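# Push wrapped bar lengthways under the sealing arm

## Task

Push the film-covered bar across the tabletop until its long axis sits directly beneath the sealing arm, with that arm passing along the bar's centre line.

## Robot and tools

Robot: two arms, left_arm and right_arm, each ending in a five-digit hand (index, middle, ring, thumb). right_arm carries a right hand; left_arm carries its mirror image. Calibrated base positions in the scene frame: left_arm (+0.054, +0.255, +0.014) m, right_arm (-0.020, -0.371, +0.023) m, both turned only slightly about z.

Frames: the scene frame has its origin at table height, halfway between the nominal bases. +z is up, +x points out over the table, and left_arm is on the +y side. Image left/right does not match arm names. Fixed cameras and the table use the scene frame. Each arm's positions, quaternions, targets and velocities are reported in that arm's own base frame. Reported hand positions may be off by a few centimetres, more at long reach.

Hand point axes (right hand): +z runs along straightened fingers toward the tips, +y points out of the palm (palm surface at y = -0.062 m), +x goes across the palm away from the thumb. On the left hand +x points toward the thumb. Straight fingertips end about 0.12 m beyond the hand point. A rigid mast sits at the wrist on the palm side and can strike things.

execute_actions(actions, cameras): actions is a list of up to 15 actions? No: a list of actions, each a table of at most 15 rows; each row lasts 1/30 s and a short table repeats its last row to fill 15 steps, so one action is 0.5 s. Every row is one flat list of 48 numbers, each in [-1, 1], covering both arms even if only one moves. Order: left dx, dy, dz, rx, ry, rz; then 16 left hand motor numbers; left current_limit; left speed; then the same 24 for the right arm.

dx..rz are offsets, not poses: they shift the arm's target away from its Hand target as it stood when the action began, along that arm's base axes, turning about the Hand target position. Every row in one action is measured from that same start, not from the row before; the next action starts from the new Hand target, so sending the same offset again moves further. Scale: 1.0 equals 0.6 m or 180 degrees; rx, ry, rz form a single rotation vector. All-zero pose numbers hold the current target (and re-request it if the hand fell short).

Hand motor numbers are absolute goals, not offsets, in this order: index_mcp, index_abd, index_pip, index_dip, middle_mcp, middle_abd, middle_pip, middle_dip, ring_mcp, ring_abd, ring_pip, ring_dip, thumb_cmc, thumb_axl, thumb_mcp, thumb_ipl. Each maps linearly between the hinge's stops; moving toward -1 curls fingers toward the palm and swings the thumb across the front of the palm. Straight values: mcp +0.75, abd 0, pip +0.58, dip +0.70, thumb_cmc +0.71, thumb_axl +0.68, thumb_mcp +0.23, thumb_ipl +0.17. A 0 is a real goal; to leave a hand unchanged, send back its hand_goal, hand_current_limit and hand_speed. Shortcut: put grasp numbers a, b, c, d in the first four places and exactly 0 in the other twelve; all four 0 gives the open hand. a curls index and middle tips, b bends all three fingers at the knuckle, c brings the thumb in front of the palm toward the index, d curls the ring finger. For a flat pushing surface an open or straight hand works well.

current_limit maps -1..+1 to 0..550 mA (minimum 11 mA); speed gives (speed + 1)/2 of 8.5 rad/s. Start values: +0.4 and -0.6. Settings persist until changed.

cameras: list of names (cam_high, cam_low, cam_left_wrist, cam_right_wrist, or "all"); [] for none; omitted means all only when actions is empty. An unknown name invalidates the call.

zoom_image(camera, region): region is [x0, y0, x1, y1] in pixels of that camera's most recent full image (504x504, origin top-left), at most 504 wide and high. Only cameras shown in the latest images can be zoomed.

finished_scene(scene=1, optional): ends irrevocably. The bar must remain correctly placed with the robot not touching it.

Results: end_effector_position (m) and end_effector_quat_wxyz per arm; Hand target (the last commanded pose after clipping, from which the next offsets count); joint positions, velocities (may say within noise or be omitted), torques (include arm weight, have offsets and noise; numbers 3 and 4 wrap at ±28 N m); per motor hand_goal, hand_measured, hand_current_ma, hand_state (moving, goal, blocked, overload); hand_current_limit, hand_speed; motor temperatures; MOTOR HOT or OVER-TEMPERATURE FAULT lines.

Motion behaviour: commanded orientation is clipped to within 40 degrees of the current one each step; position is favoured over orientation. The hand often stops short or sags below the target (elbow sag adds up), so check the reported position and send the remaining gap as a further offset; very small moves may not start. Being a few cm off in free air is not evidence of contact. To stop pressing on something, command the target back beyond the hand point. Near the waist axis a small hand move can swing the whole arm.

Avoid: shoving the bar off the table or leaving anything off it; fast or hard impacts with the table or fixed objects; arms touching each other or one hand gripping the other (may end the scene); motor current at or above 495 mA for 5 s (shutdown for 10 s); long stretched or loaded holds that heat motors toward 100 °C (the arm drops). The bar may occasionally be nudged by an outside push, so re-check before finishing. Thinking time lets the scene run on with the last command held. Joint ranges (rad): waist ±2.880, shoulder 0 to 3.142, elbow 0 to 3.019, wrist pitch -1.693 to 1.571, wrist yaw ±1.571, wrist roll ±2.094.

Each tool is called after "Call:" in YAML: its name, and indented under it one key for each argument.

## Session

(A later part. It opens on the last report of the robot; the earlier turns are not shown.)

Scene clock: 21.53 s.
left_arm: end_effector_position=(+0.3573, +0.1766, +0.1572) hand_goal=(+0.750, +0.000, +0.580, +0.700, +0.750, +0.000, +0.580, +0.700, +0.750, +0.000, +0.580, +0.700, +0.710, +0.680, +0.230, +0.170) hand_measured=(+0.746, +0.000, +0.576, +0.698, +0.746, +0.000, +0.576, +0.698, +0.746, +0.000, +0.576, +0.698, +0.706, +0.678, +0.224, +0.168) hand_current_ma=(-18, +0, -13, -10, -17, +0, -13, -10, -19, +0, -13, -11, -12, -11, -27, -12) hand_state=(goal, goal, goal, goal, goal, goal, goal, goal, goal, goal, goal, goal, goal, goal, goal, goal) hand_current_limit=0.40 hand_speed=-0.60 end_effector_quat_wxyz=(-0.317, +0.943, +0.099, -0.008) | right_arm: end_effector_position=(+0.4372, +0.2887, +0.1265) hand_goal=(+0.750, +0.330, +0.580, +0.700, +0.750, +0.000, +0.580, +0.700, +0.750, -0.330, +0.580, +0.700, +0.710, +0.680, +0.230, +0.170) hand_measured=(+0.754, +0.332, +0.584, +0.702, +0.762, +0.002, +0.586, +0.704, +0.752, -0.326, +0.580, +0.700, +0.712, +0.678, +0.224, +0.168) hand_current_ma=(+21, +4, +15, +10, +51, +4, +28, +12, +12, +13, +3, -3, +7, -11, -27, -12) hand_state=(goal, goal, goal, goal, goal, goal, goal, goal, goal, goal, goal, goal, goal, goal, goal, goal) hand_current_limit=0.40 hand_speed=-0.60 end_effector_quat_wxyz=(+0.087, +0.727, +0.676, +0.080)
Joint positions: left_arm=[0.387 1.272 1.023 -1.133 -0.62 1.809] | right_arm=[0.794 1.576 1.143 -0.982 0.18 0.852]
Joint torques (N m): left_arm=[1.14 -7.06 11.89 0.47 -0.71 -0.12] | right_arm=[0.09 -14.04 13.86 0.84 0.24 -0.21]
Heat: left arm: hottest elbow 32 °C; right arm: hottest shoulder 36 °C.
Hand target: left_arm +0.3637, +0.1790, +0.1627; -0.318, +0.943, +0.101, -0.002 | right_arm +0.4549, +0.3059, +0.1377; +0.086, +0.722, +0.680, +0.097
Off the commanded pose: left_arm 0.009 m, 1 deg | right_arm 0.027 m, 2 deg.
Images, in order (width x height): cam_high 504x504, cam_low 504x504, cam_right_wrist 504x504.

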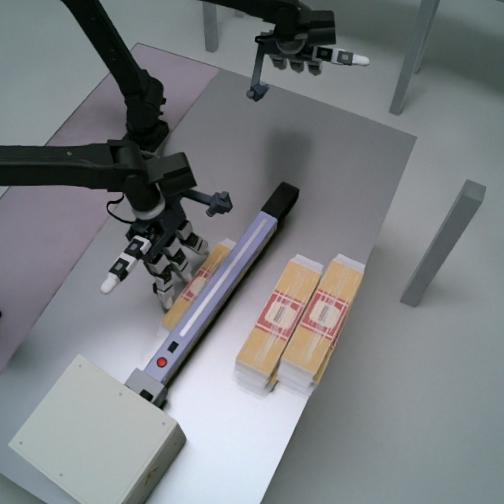

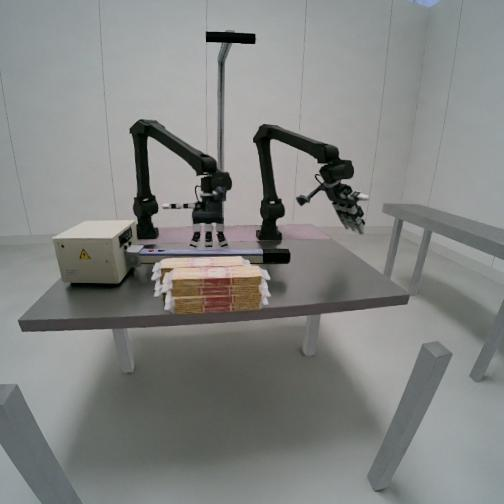

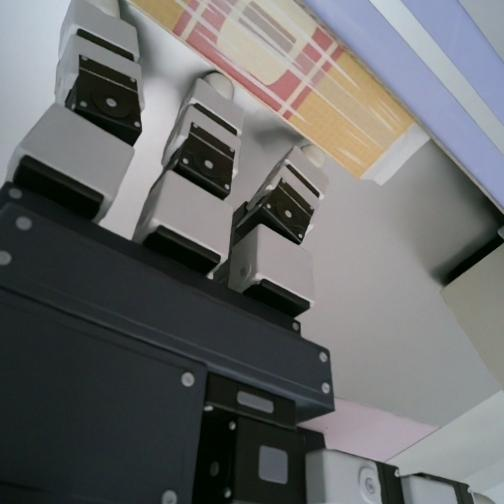

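Call:
execute_actions:
  actions:
    - [[0,0,0,0,0,0,0,0,0,0,0,0,0,0,0,0,0,0,0,0,0,0,0.4,-0.6,0.035,0,0.002,0,0,-0.018,0.75,0.33,0.58,0.70,0.75,0,0.58,0.70,0.75,-0.33,0.58,0.70,0.71,0.68,0.23,0.17,0.4,-0.6]]
  cameras: ["cam_high", "cam_low", "cam_right_wrist"]

Call:
zoom_image:
  camera: "cam_high"
  region: [130, 190, 290, 350]

Call:
zoom_image:
  camera: "cam_low"
  region: [140, 200, 260, 320]

Scene clock: 23.53 s.
left_arm: end_effector_position=(+0.3573, +0.1766, +0.1572) hand_goal=(+0.750, +0.000, +0.580, +0.700, +0.750, +0.000, +0.580, +0.700, +0.750, +0.000, +0.580, +0.700, +0.710, +0.680, +0.230, +0.170) hand_measured=(+0.746, +0.000, +0.576, +0.698, +0.746, +0.000, +0.576, +0.698, +0.746, +0.000, +0.576, +0.698, +0.706, +0.678, +0.224, +0.168) hand_current_ma=(-18, +0, -13, -10, -17, +0, -13, -10, -19, +0, -13, -11, -12, -11, -27, -12) hand_state=(goal, goal, goal, goal, goal, goal, goal, goal, goal, goal, goal, goal, goal, goal, goal, goal) hand_current_limit=0.40 hand_speed=-0.60 end_effector_quat_wxyz=(-0.317, +0.943, +0.099, -0.008) | right_arm: end_effector_position=(+0.4597, +0.2963, +0.1281) hand_goal=(+0.750, +0.330, +0.580, +0.700, +0.750, +0.000, +0.580, +0.700, +0.750, -0.330, +0.580, +0.700, +0.710, +0.680, +0.230, +0.170) hand_measured=(+0.754, +0.332, +0.584, +0.702, +0.762, +0.004, +0.588, +0.704, +0.752, -0.326, +0.580, +0.700, +0.712, +0.678, +0.224, +0.168) hand_current_ma=(+19, +4, +12, +10, +55, +11, +29, +12, +12, +13, +3, -3, +7, -11, -27, -12) hand_state=(goal, goal, goal, goal, goal, goal, goal, goal, goal, goal, goal, goal, goal, goal, goal, goal) hand_current_limit=0.40 hand_speed=-0.60 end_effector_quat_wxyz=(+0.087, +0.734, +0.669, +0.082)
Joint positions: left_arm=[0.387 1.272 1.023 -1.133 -0.62 1.809] | right_arm=[0.773 1.629 1.211 -0.993 0.18 0.852]
Joint torques (N m): left_arm=[1.08 -7.24 11.89 0.44 -0.71 -0.11] | right_arm=[-0.15 -15.03 13.81 0.4 0.46 0.19]
Heat: left arm: hottest elbow 33 °C; right arm: hottest shoulder 36 °C.
Hand target: left_arm +0.3637, +0.1790, +0.1627; -0.318, +0.943, +0.101, -0.002 | right_arm +0.4759, +0.3056, +0.1389; +0.088, +0.741, +0.659, +0.095
Off the commanded pose: left_arm 0.009 m, 1 deg | right_arm 0.022 m, 2 deg.
Images, in order (width x height): cam_high 504x504, cam_low 504x504, cam_right_wrist 504x504.

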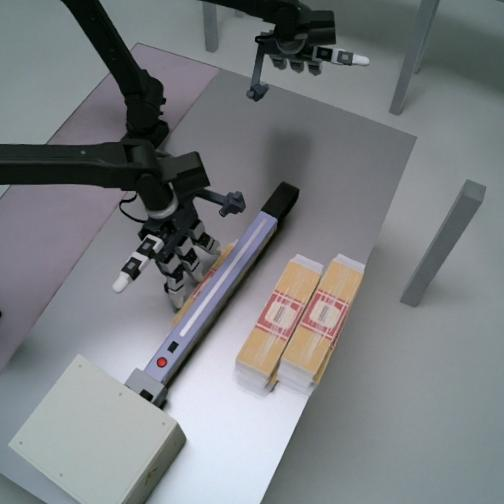

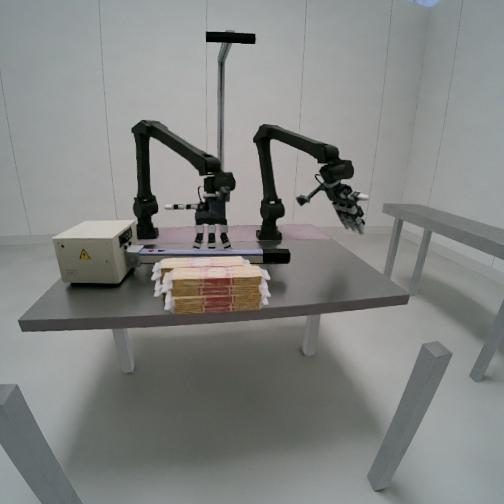

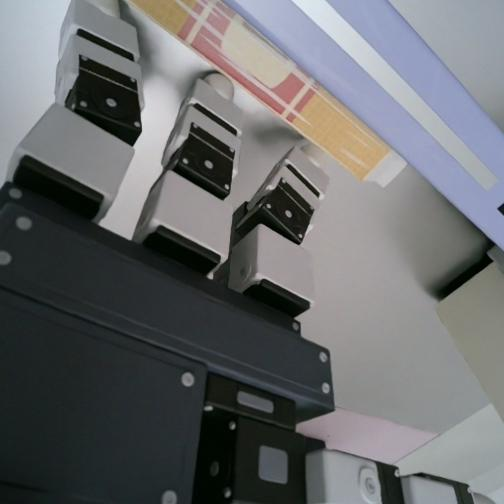

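Scaled by 3.150.

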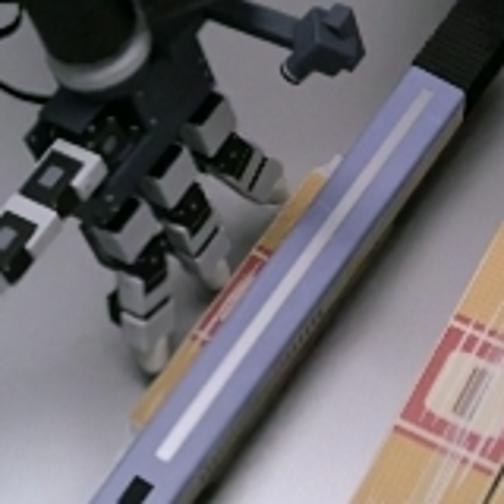

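Scaled by 4.200.

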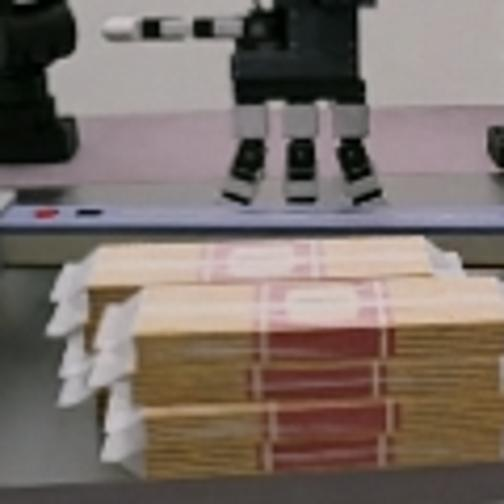

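Call:
execute_actions:
  actions:
    - [[0,0,0,0,0,0,0,0,0,0,0,0,0,0,0,0,0,0,0,0,0,0,0.4,-0.6,0.023,0,0.001,0,0,0,0.75,0.33,0.58,0.70,0.75,0,0.58,0.70,0.75,-0.33,0.58,0.70,0.71,0.68,0.23,0.17,0.4,-0.6]]
  cameras: ["cam_high", "cam_low", "cam_right_wrist"]

Call:
zoom_image:
  camera: "cam_high"
  region: [130, 190, 290, 350]

Call:
zoom_image:
  camera: "cam_right_wrist"
  region: [100, 0, 500, 350]

Scene clock: 24.50 s.
left_arm: end_effector_position=(+0.3573, +0.1766, +0.1572) hand_goal=(+0.750, +0.000, +0.580, +0.700, +0.750, +0.000, +0.580, +0.700, +0.750, +0.000, +0.580, +0.700, +0.710, +0.680, +0.230, +0.170) hand_measured=(+0.746, +0.000, +0.576, +0.698, +0.746, +0.000, +0.576, +0.698, +0.746, +0.000, +0.576, +0.698, +0.706, +0.678, +0.224, +0.168) hand_current_ma=(-18, +0, -13, -10, -17, +0, -13, -10, -19, +0, -13, -11, -12, -11, -27, -12) hand_state=(goal, goal, goal, goal, goal, goal, goal, goal, goal, goal, goal, goal, goal, goal, goal, goal) hand_current_limit=0.40 hand_speed=-0.60 end_effector_quat_wxyz=(-0.317, +0.943, +0.099, -0.008) | right_arm: end_effector_position=(+0.4725, +0.2945, +0.1285) hand_goal=(+0.750, +0.330, +0.580, +0.700, +0.750, +0.000, +0.580, +0.700, +0.750, -0.330, +0.580, +0.700, +0.710, +0.680, +0.230, +0.170) hand_measured=(+0.754, +0.332, +0.584, +0.702, +0.764, +0.002, +0.588, +0.704, +0.752, -0.326, +0.580, +0.700, +0.712, +0.678, +0.224, +0.168) hand_current_ma=(+16, +4, +12, +10, +63, +4, +34, +13, +12, +13, +3, -3, +7, -11, -27, -12) hand_state=(goal, goal, goal, goal, goal, goal, goal, goal, goal, goal, goal, goal, goal, goal, goal, goal) hand_current_limit=0.40 hand_speed=-0.60 end_effector_quat_wxyz=(+0.088, +0.740, +0.662, +0.082)
Joint positions: left_arm=[0.387 1.272 1.023 -1.133 -0.62 1.809] | right_arm=[0.755 1.652 1.241 -0.999 0.18 0.852]
Joint torques (N m): left_arm=[1.03 -7 11.89 0.5 -0.71 -0.11] | right_arm=[-0.38 -15.62 14.05 0.46 0.34 -0.02]
Heat: left arm: hottest elbow 33 °C; right arm: hottest shoulder 36 °C.
Hand target: left_arm +0.3637, +0.1790, +0.1627; -0.318, +0.943, +0.101, -0.002 | right_arm +0.4898, +0.3057, +0.1395; +0.088, +0.741, +0.659, +0.094
Off the commanded pose: left_arm 0.009 m, 1 deg | right_arm 0.023 m, 1 deg.
Images, in order (width x height): cam_high 504x504, cam_low 504x504, cam_right_wrist 504x504.

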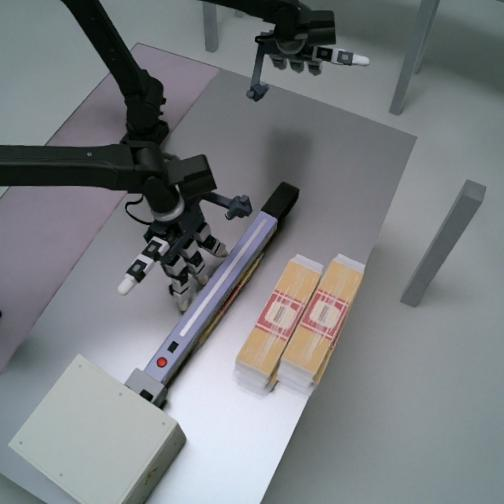

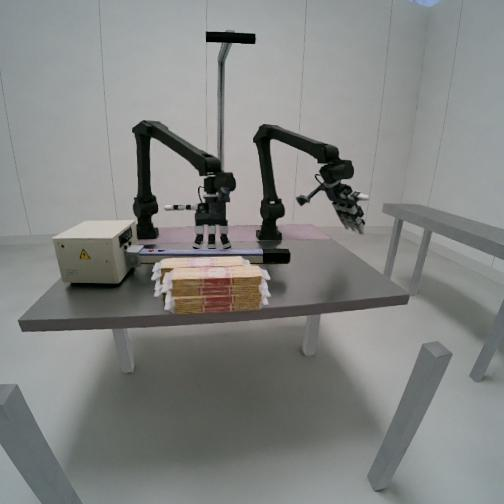

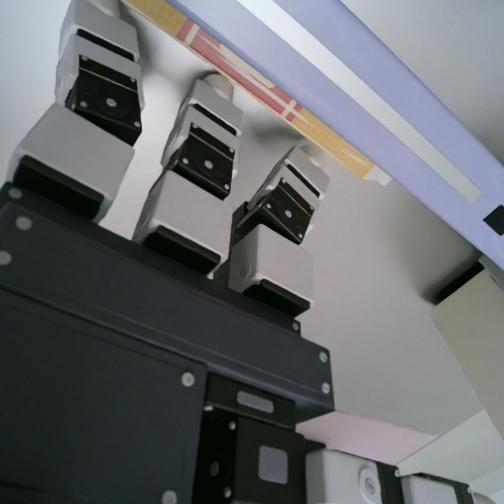

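Scaled by 3.150.

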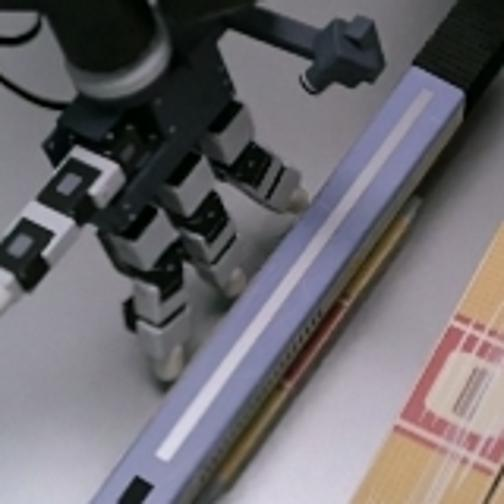

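Scaled by 1.260.

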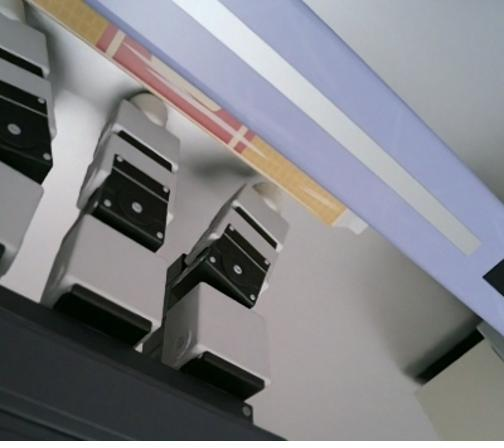

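Call:
zoom_image:
  camera: "cam_high"
  region: [200, 220, 280, 300]

Call:
zoom_image:
  camera: "cam_high"
  region: [150, 290, 230, 370]

Call:
zoom_image:
  camera: "cam_low"
  region: [130, 230, 300, 320]

Scaled by 6.300.

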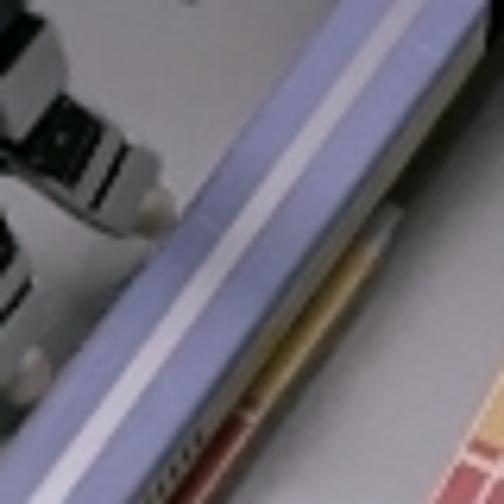

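Scaled by 6.300.

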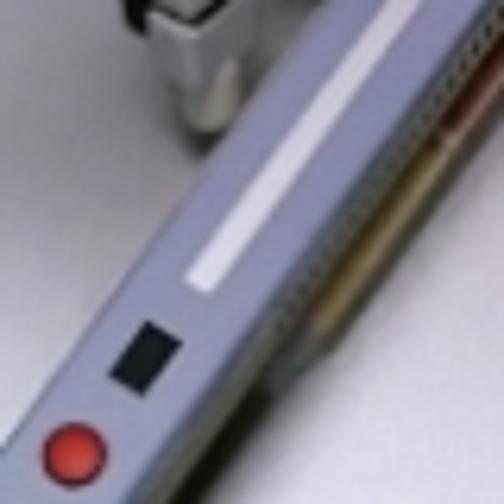

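Scaled by 2.965.

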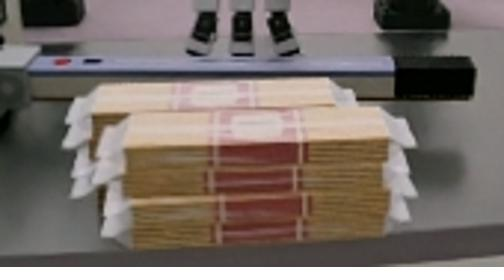

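Call:
execute_actions:
  actions:
    - [[0,0,0,0,0,0,0,0,0,0,0,0,0,0,0,0,0,0,0,0,0,0,0.4,-0.6,0.009,0,0,0,0,0,0.75,0.33,0.58,0.70,0.75,0,0.58,0.70,0.75,-0.33,0.58,0.70,0.71,0.68,0.23,0.17,0.4,-0.6]]
  cameras: ["cam_high", "cam_right_wrist"]

Call:
zoom_image:
  camera: "cam_high"
  region: [150, 210, 290, 350]

Scene clock: 26.03 s.
left_arm: end_effector_position=(+0.3573, +0.1766, +0.1572) hand_goal=(+0.750, +0.000, +0.580, +0.700, +0.750, +0.000, +0.580, +0.700, +0.750, +0.000, +0.580, +0.700, +0.710, +0.680, +0.230, +0.170) hand_measured=(+0.746, +0.000, +0.576, +0.698, +0.746, +0.000, +0.576, +0.698, +0.746, +0.000, +0.576, +0.698, +0.706, +0.678, +0.224, +0.168) hand_current_ma=(-18, +0, -13, -10, -17, +0, -13, -10, -19, +0, -13, -11, -12, -11, -27, -12) hand_state=(goal, goal, goal, goal, goal, goal, goal, goal, goal, goal, goal, goal, goal, goal, goal, goal) hand_current_limit=0.40 hand_speed=-0.60 end_effector_quat_wxyz=(-0.317, +0.943, +0.099, -0.008) | right_arm: end_effector_position=(+0.4767, +0.2946, +0.1285) hand_goal=(+0.750, +0.330, +0.580, +0.700, +0.750, +0.000, +0.580, +0.700, +0.750, -0.330, +0.580, +0.700, +0.710, +0.680, +0.230, +0.170) hand_measured=(+0.754, +0.332, +0.584, +0.702, +0.764, +0.002, +0.588, +0.704, +0.752, -0.326, +0.580, +0.700, +0.712, +0.678, +0.224, +0.168) hand_current_ma=(+16, +4, +12, +10, +63, +5, +34, +13, +12, +13, +3, -3, +7, -11, -27, -12) hand_state=(goal, goal, goal, goal, goal, goal, goal, goal, goal, goal, goal, goal, goal, goal, goal, goal) hand_current_limit=0.40 hand_speed=-0.60 end_effector_quat_wxyz=(+0.088, +0.742, +0.660, +0.082)
Joint positions: left_arm=[0.387 1.272 1.023 -1.133 -0.62 1.809] | right_arm=[0.749 1.661 1.253 -1.001 0.179 0.852]
Joint torques (N m): left_arm=[1.08 -7.12 11.89 0.5 -0.7 -0.12] | right_arm=[-0.44 -15.79 14.11 0.49 0.31 -0.08]
Heat: left arm: hottest elbow 33 °C; right arm: hottest shoulder 36 °C.
Hand target: left_arm +0.3637, +0.1790, +0.1627; -0.318, +0.943, +0.101, -0.002 | right_arm +0.4951, +0.3056, +0.1394; +0.088, +0.741, +0.659, +0.094
Off the commanded pose: left_arm 0.009 m, 1 deg | right_arm 0.024 m, 1 deg.
Images, in order (width x height): cam_high 504x504, cam_right_wrist 504x504.

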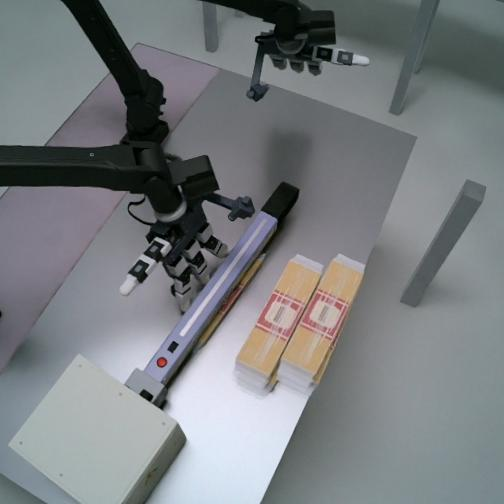

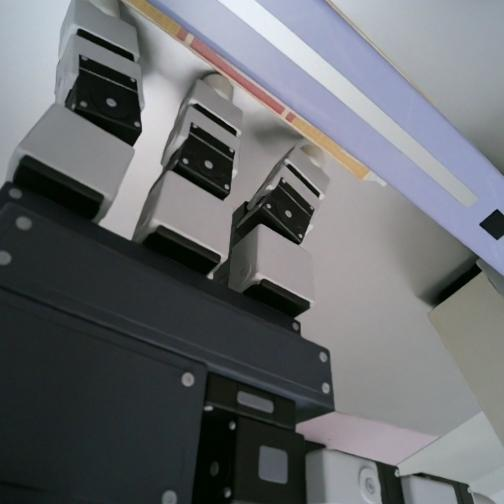

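Scaled by 3.600.

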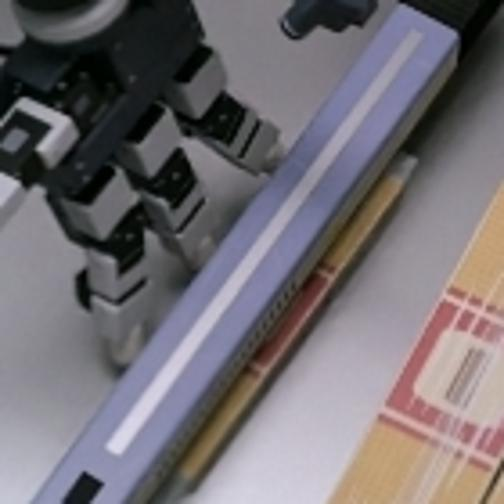

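Call:
zoom_image:
  camera: "cam_right_wrist"
  region: [120, 0, 300, 180]

Call:
zoom_image:
  camera: "cam_right_wrist"
  region: [300, 0, 480, 180]

Scaled by 2.800.

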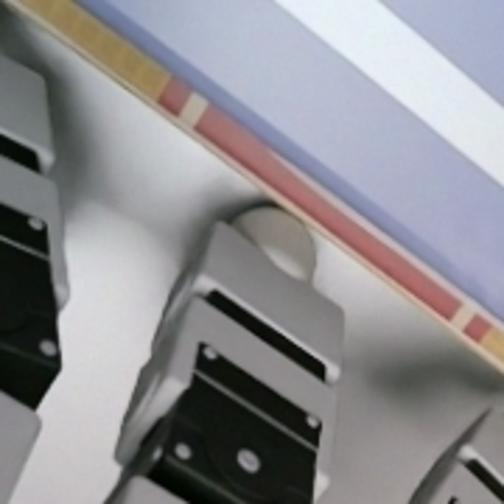

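Scaled by 2.800.

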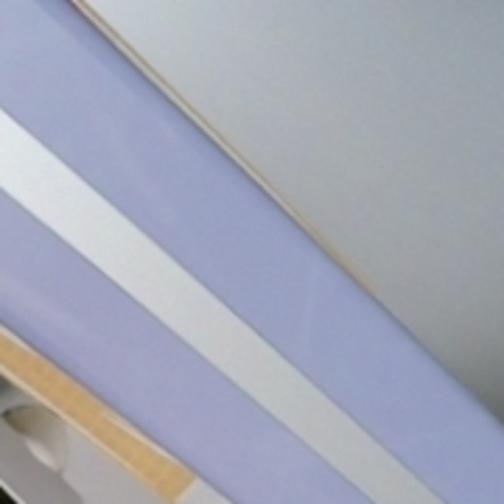

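Call:
zoom_image:
  camera: "cam_right_wrist"
  region: [340, 80, 500, 240]

Call:
zoom_image:
  camera: "cam_right_wrist"
  region: [100, 0, 200, 100]

Scaled by 3.150.

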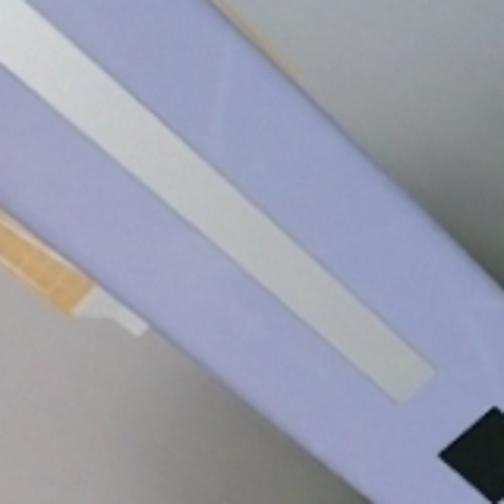

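Scaled by 5.040.

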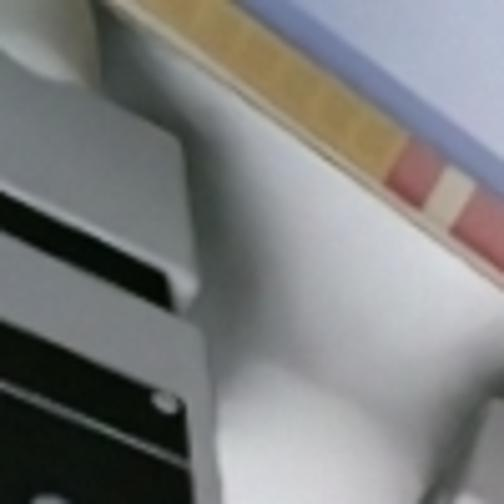

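Call:
execute_actions:
  actions:
    - [[0,0,0,0,0,0,0,0,0,0,0,0,0,0,0,0,0,0,0,0,0,0,0.4,-0.6,0.007,0,0,0,0,0,0.75,0.33,0.58,0.70,0.75,0,0.58,0.70,0.75,-0.33,0.58,0.70,0.71,0.68,0.23,0.17,0.4,-0.6]]
  cameras: ["cam_high", "cam_right_wrist"]

Call:
zoom_image:
  camera: "cam_high"
  region: [150, 250, 250, 350]

Call:
zoom_image:
  camera: "cam_right_wrist"
  region: [300, 30, 500, 230]

Scene clock: 28.40 s.
left_arm: end_effector_position=(+0.3573, +0.1766, +0.1572) hand_goal=(+0.750, +0.000, +0.580, +0.700, +0.750, +0.000, +0.580, +0.700, +0.750, +0.000, +0.580, +0.700, +0.710, +0.680, +0.230, +0.170) hand_measured=(+0.746, +0.000, +0.576, +0.698, +0.746, +0.000, +0.576, +0.698, +0.746, +0.000, +0.576, +0.698, +0.706, +0.678, +0.224, +0.168) hand_current_ma=(-18, +0, -13, -10, -17, +0, -13, -10, -19, +0, -13, -11, -12, -11, -27, -12) hand_state=(goal, goal, goal, goal, goal, goal, goal, goal, goal, goal, goal, goal, goal, goal, goal, goal) hand_current_limit=0.40 hand_speed=-0.60 end_effector_quat_wxyz=(-0.317, +0.943, +0.099, -0.008) | right_arm: end_effector_position=(+0.4805, +0.2945, +0.1285) hand_goal=(+0.750, +0.330, +0.580, +0.700, +0.750, +0.000, +0.580, +0.700, +0.750, -0.330, +0.580, +0.700, +0.710, +0.680, +0.230, +0.170) hand_measured=(+0.754, +0.332, +0.584, +0.702, +0.764, +0.002, +0.588, +0.704, +0.752, -0.326, +0.580, +0.700, +0.712, +0.678, +0.224, +0.168) hand_current_ma=(+16, +4, +12, +10, +63, +5, +34, +13, +12, +13, +3, -3, +7, -11, -27, -12) hand_state=(goal, goal, goal, goal, goal, goal, goal, goal, goal, goal, goal, goal, goal, goal, goal, goal) hand_current_limit=0.40 hand_speed=-0.60 end_effector_quat_wxyz=(+0.088, +0.743, +0.659, +0.082)
Joint positions: left_arm=[0.387 1.272 1.023 -1.133 -0.62 1.809] | right_arm=[0.744 1.668 1.262 -1.003 0.178 0.85]
Joint torques (N m): left_arm=[1.08 -7.12 11.89 0.5 -0.72 -0.11] | right_arm=[-0.62 -15.91 14.12 0.54 0.31 -0.13]
Heat: left arm: hottest elbow 33 °C; right arm: hottest shoulder 36 °C.
Hand target: left_arm +0.3637, +0.1790, +0.1627; -0.318, +0.943, +0.101, -0.002 | right_arm +0.4993, +0.3057, +0.1394; +0.088, +0.741, +0.659, +0.094
Off the commanded pose: left_arm 0.009 m, 1 deg | right_arm 0.024 m, 1 deg.
Images, in order (width x height): cam_high 504x504, cam_right_wrist 504x504.

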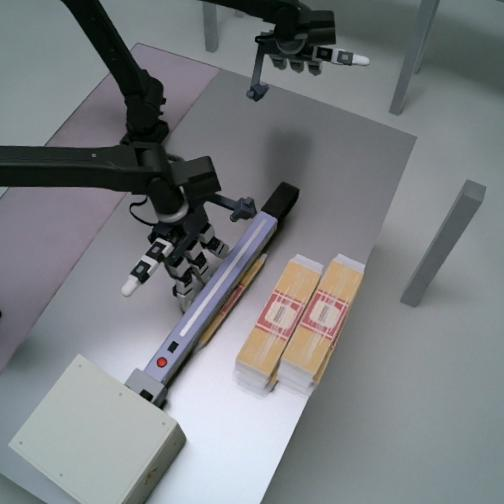

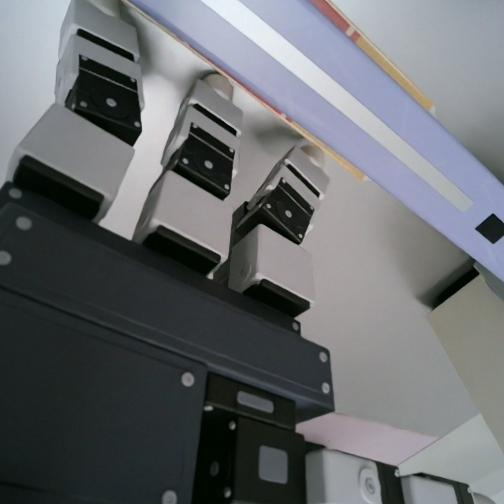

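Scaled by 5.040.

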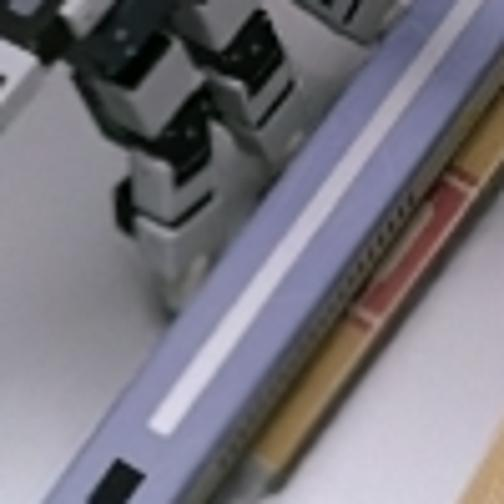

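Scaled by 2.520.

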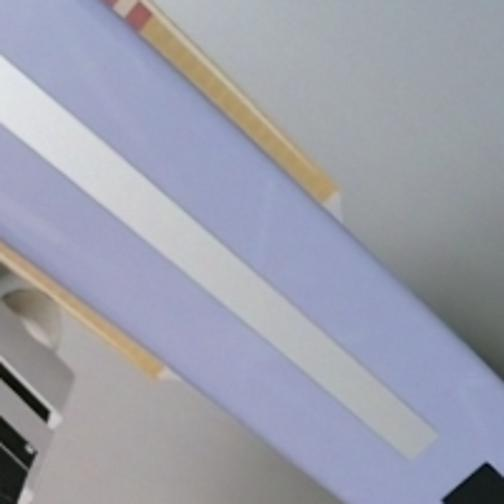

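Call:
execute_actions:
  actions:
    - [[0,0,0,0,0,0,0,0,0,0,0,0,0,0,0,0,0,0,0,0,0,0,0.4,-0.6,-0.06,0,0,0,0,0,0.75,0.33,0.58,0.70,0.75,0,0.58,0.70,0.75,-0.33,0.58,0.70,0.71,0.68,0.23,0.17,0.4,-0.6]]
    - [[0,0,0,0,0,0,0,0,0,0,0,0,0,0,0,0,0,0,0,0,0,0,0.4,-0.6,-0.07,0,0.02,0,0,0,0.75,0.33,0.58,0.70,0.75,0,0.58,0.70,0.75,-0.33,0.58,0.70,0.71,0.68,0.23,0.17,0.4,-0.6]]
    - [[0,0,0,0,0,0,0,0,0,0,0,0,0,0,0,0,0,0,0,0,0,0,0.4,-0.6,-0.05,0,0.08,0,0,0,0.75,0.33,0.58,0.70,0.75,0,0.58,0.70,0.75,-0.33,0.58,0.70,0.71,0.68,0.23,0.17,0.4,-0.6]]
    - [[0,0,0,0,0,0,0,0,0,0,0,0,0,0,0,0,0,0,0,0,0,0,0.4,-0.6,-0.03,0,0.08,0,0,0,0.75,0.33,0.58,0.70,0.75,0,0.58,0.70,0.75,-0.33,0.58,0.70,0.71,0.68,0.23,0.17,0.4,-0.6]]
  cameras: ["cam_high", "cam_low", "cam_right_wrist"]

Call:
zoom_image:
  camera: "cam_high"
  region: [150, 190, 310, 350]

Call:
zoom_image:
  camera: "cam_right_wrist"
  region: [200, 0, 500, 300]

Scene clock: 31.07 s.
left_arm: end_effector_position=(+0.3573, +0.1766, +0.1572) hand_goal=(+0.750, +0.000, +0.580, +0.700, +0.750, +0.000, +0.580, +0.700, +0.750, +0.000, +0.580, +0.700, +0.710, +0.680, +0.230, +0.170) hand_measured=(+0.746, +0.000, +0.576, +0.698, +0.746, +0.000, +0.576, +0.698, +0.746, +0.000, +0.576, +0.698, +0.706, +0.678, +0.224, +0.168) hand_current_ma=(-18, +0, -13, -10, -17, +0, -13, -10, -19, +0, -13, -11, -12, -11, -27, -12) hand_state=(goal, goal, goal, goal, goal, goal, goal, goal, goal, goal, goal, goal, goal, goal, goal, goal) hand_current_limit=0.40 hand_speed=-0.60 end_effector_quat_wxyz=(-0.317, +0.943, +0.099, -0.008) | right_arm: end_effector_position=(+0.3679, +0.2955, +0.2229) hand_goal=(+0.750, +0.330, +0.580, +0.700, +0.750, +0.000, +0.580, +0.700, +0.750, -0.330, +0.580, +0.700, +0.710, +0.680, +0.230, +0.170) hand_measured=(+0.752, +0.330, +0.582, +0.702, +0.752, +0.002, +0.582, +0.704, +0.752, -0.326, +0.580, +0.700, +0.712, +0.678, +0.224, +0.168) hand_current_ma=(+8, +2, +10, +10, +8, +5, +11, +12, +7, +13, +3, -3, +7, -11, -27, -12) hand_state=(goal, goal, goal, goal, goal, goal, goal, goal, goal, goal, goal, goal, goal, goal, goal, goal) hand_current_limit=0.40 hand_speed=-0.60 end_effector_quat_wxyz=(+0.092, +0.736, +0.667, +0.070)
Joint positions: left_arm=[0.387 1.272 1.023 -1.133 -0.62 1.809] | right_arm=[0.931 1.422 1.239 -1.285 0.209 1.02]
Joint torques (N m): left_arm=[1.08 -7.18 11.89 0.51 -0.71 -0.11] | right_arm=[0.62 -14.92 13.86 0.42 0.46 0.2]
Heat: left arm: hottest elbow 33 °C; right arm: hottest shoulder 37 °C.
Hand target: left_arm +0.3637, +0.1790, +0.1627; -0.318, +0.943, +0.101, -0.002 | right_arm +0.3733, +0.3056, +0.2474; +0.088, +0.741, +0.659, +0.094
Off the commanded pose: left_arm 0.009 m, 1 deg | right_arm 0.027 m, 3 deg.
Images, in order (width x height): cam_high 504x504, cam_low 504x504, cam_right_wrist 504x504.

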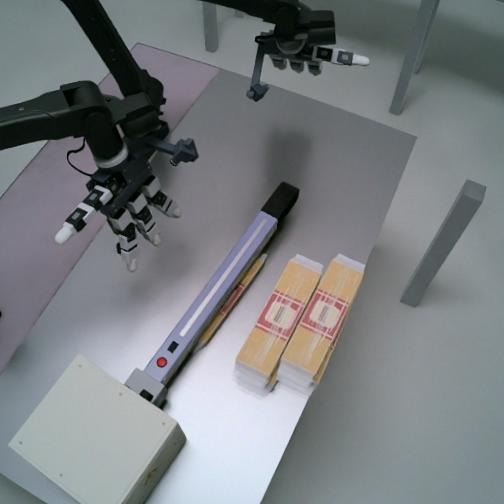

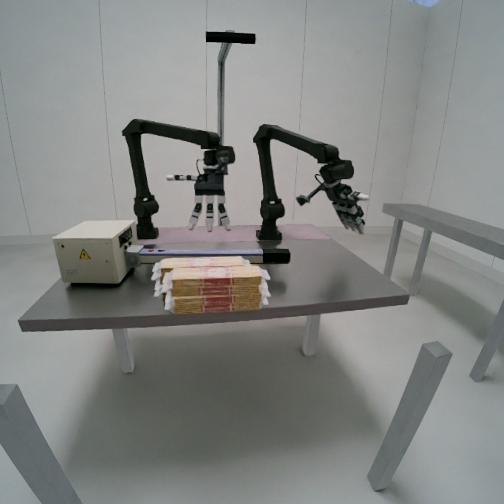

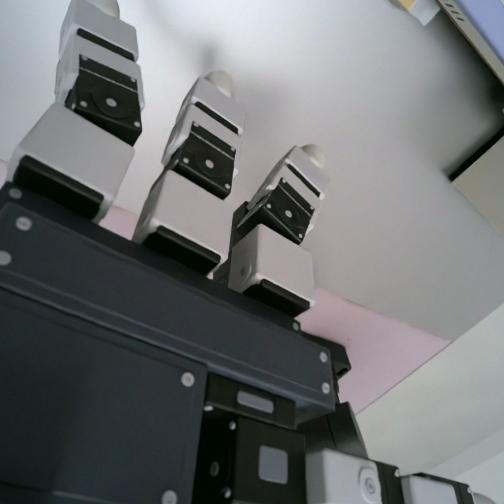

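Scaled by 3.150.

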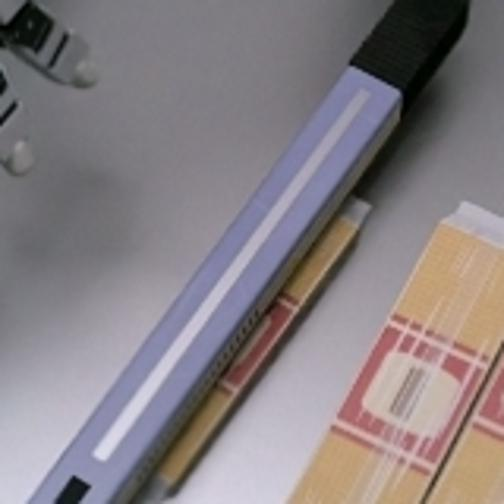

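Scaled by 1.680.

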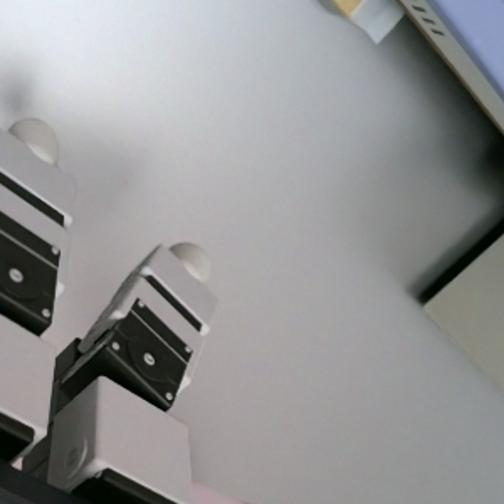

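Call:
zoom_image:
  camera: "cam_high"
  region: [225, 240, 275, 290]

Call:
zoom_image:
  camera: "cam_high"
  region: [185, 300, 235, 350]

Call:
zoom_image:
  camera: "cam_high"
  region: [240, 170, 310, 240]

Scaled by 10.080.

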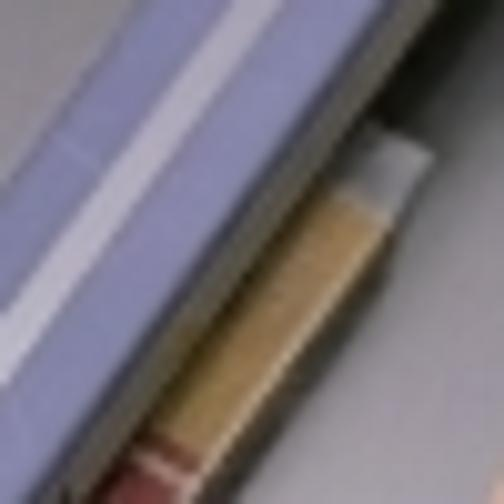

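Scaled by 10.080.

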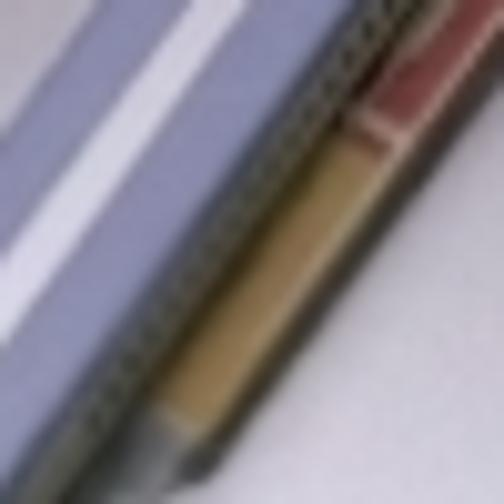

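Scaled by 7.200.

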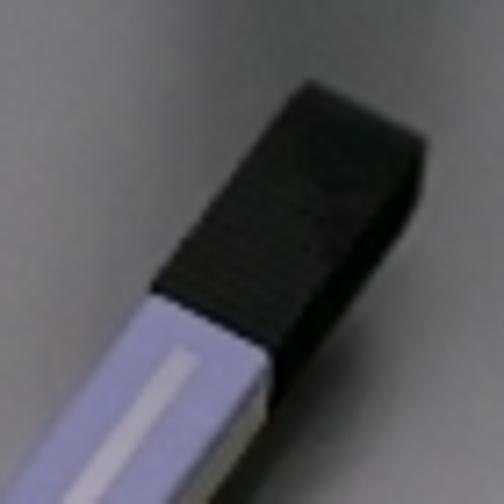

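Call:
finished_scene:

The scene is finished: the task was done.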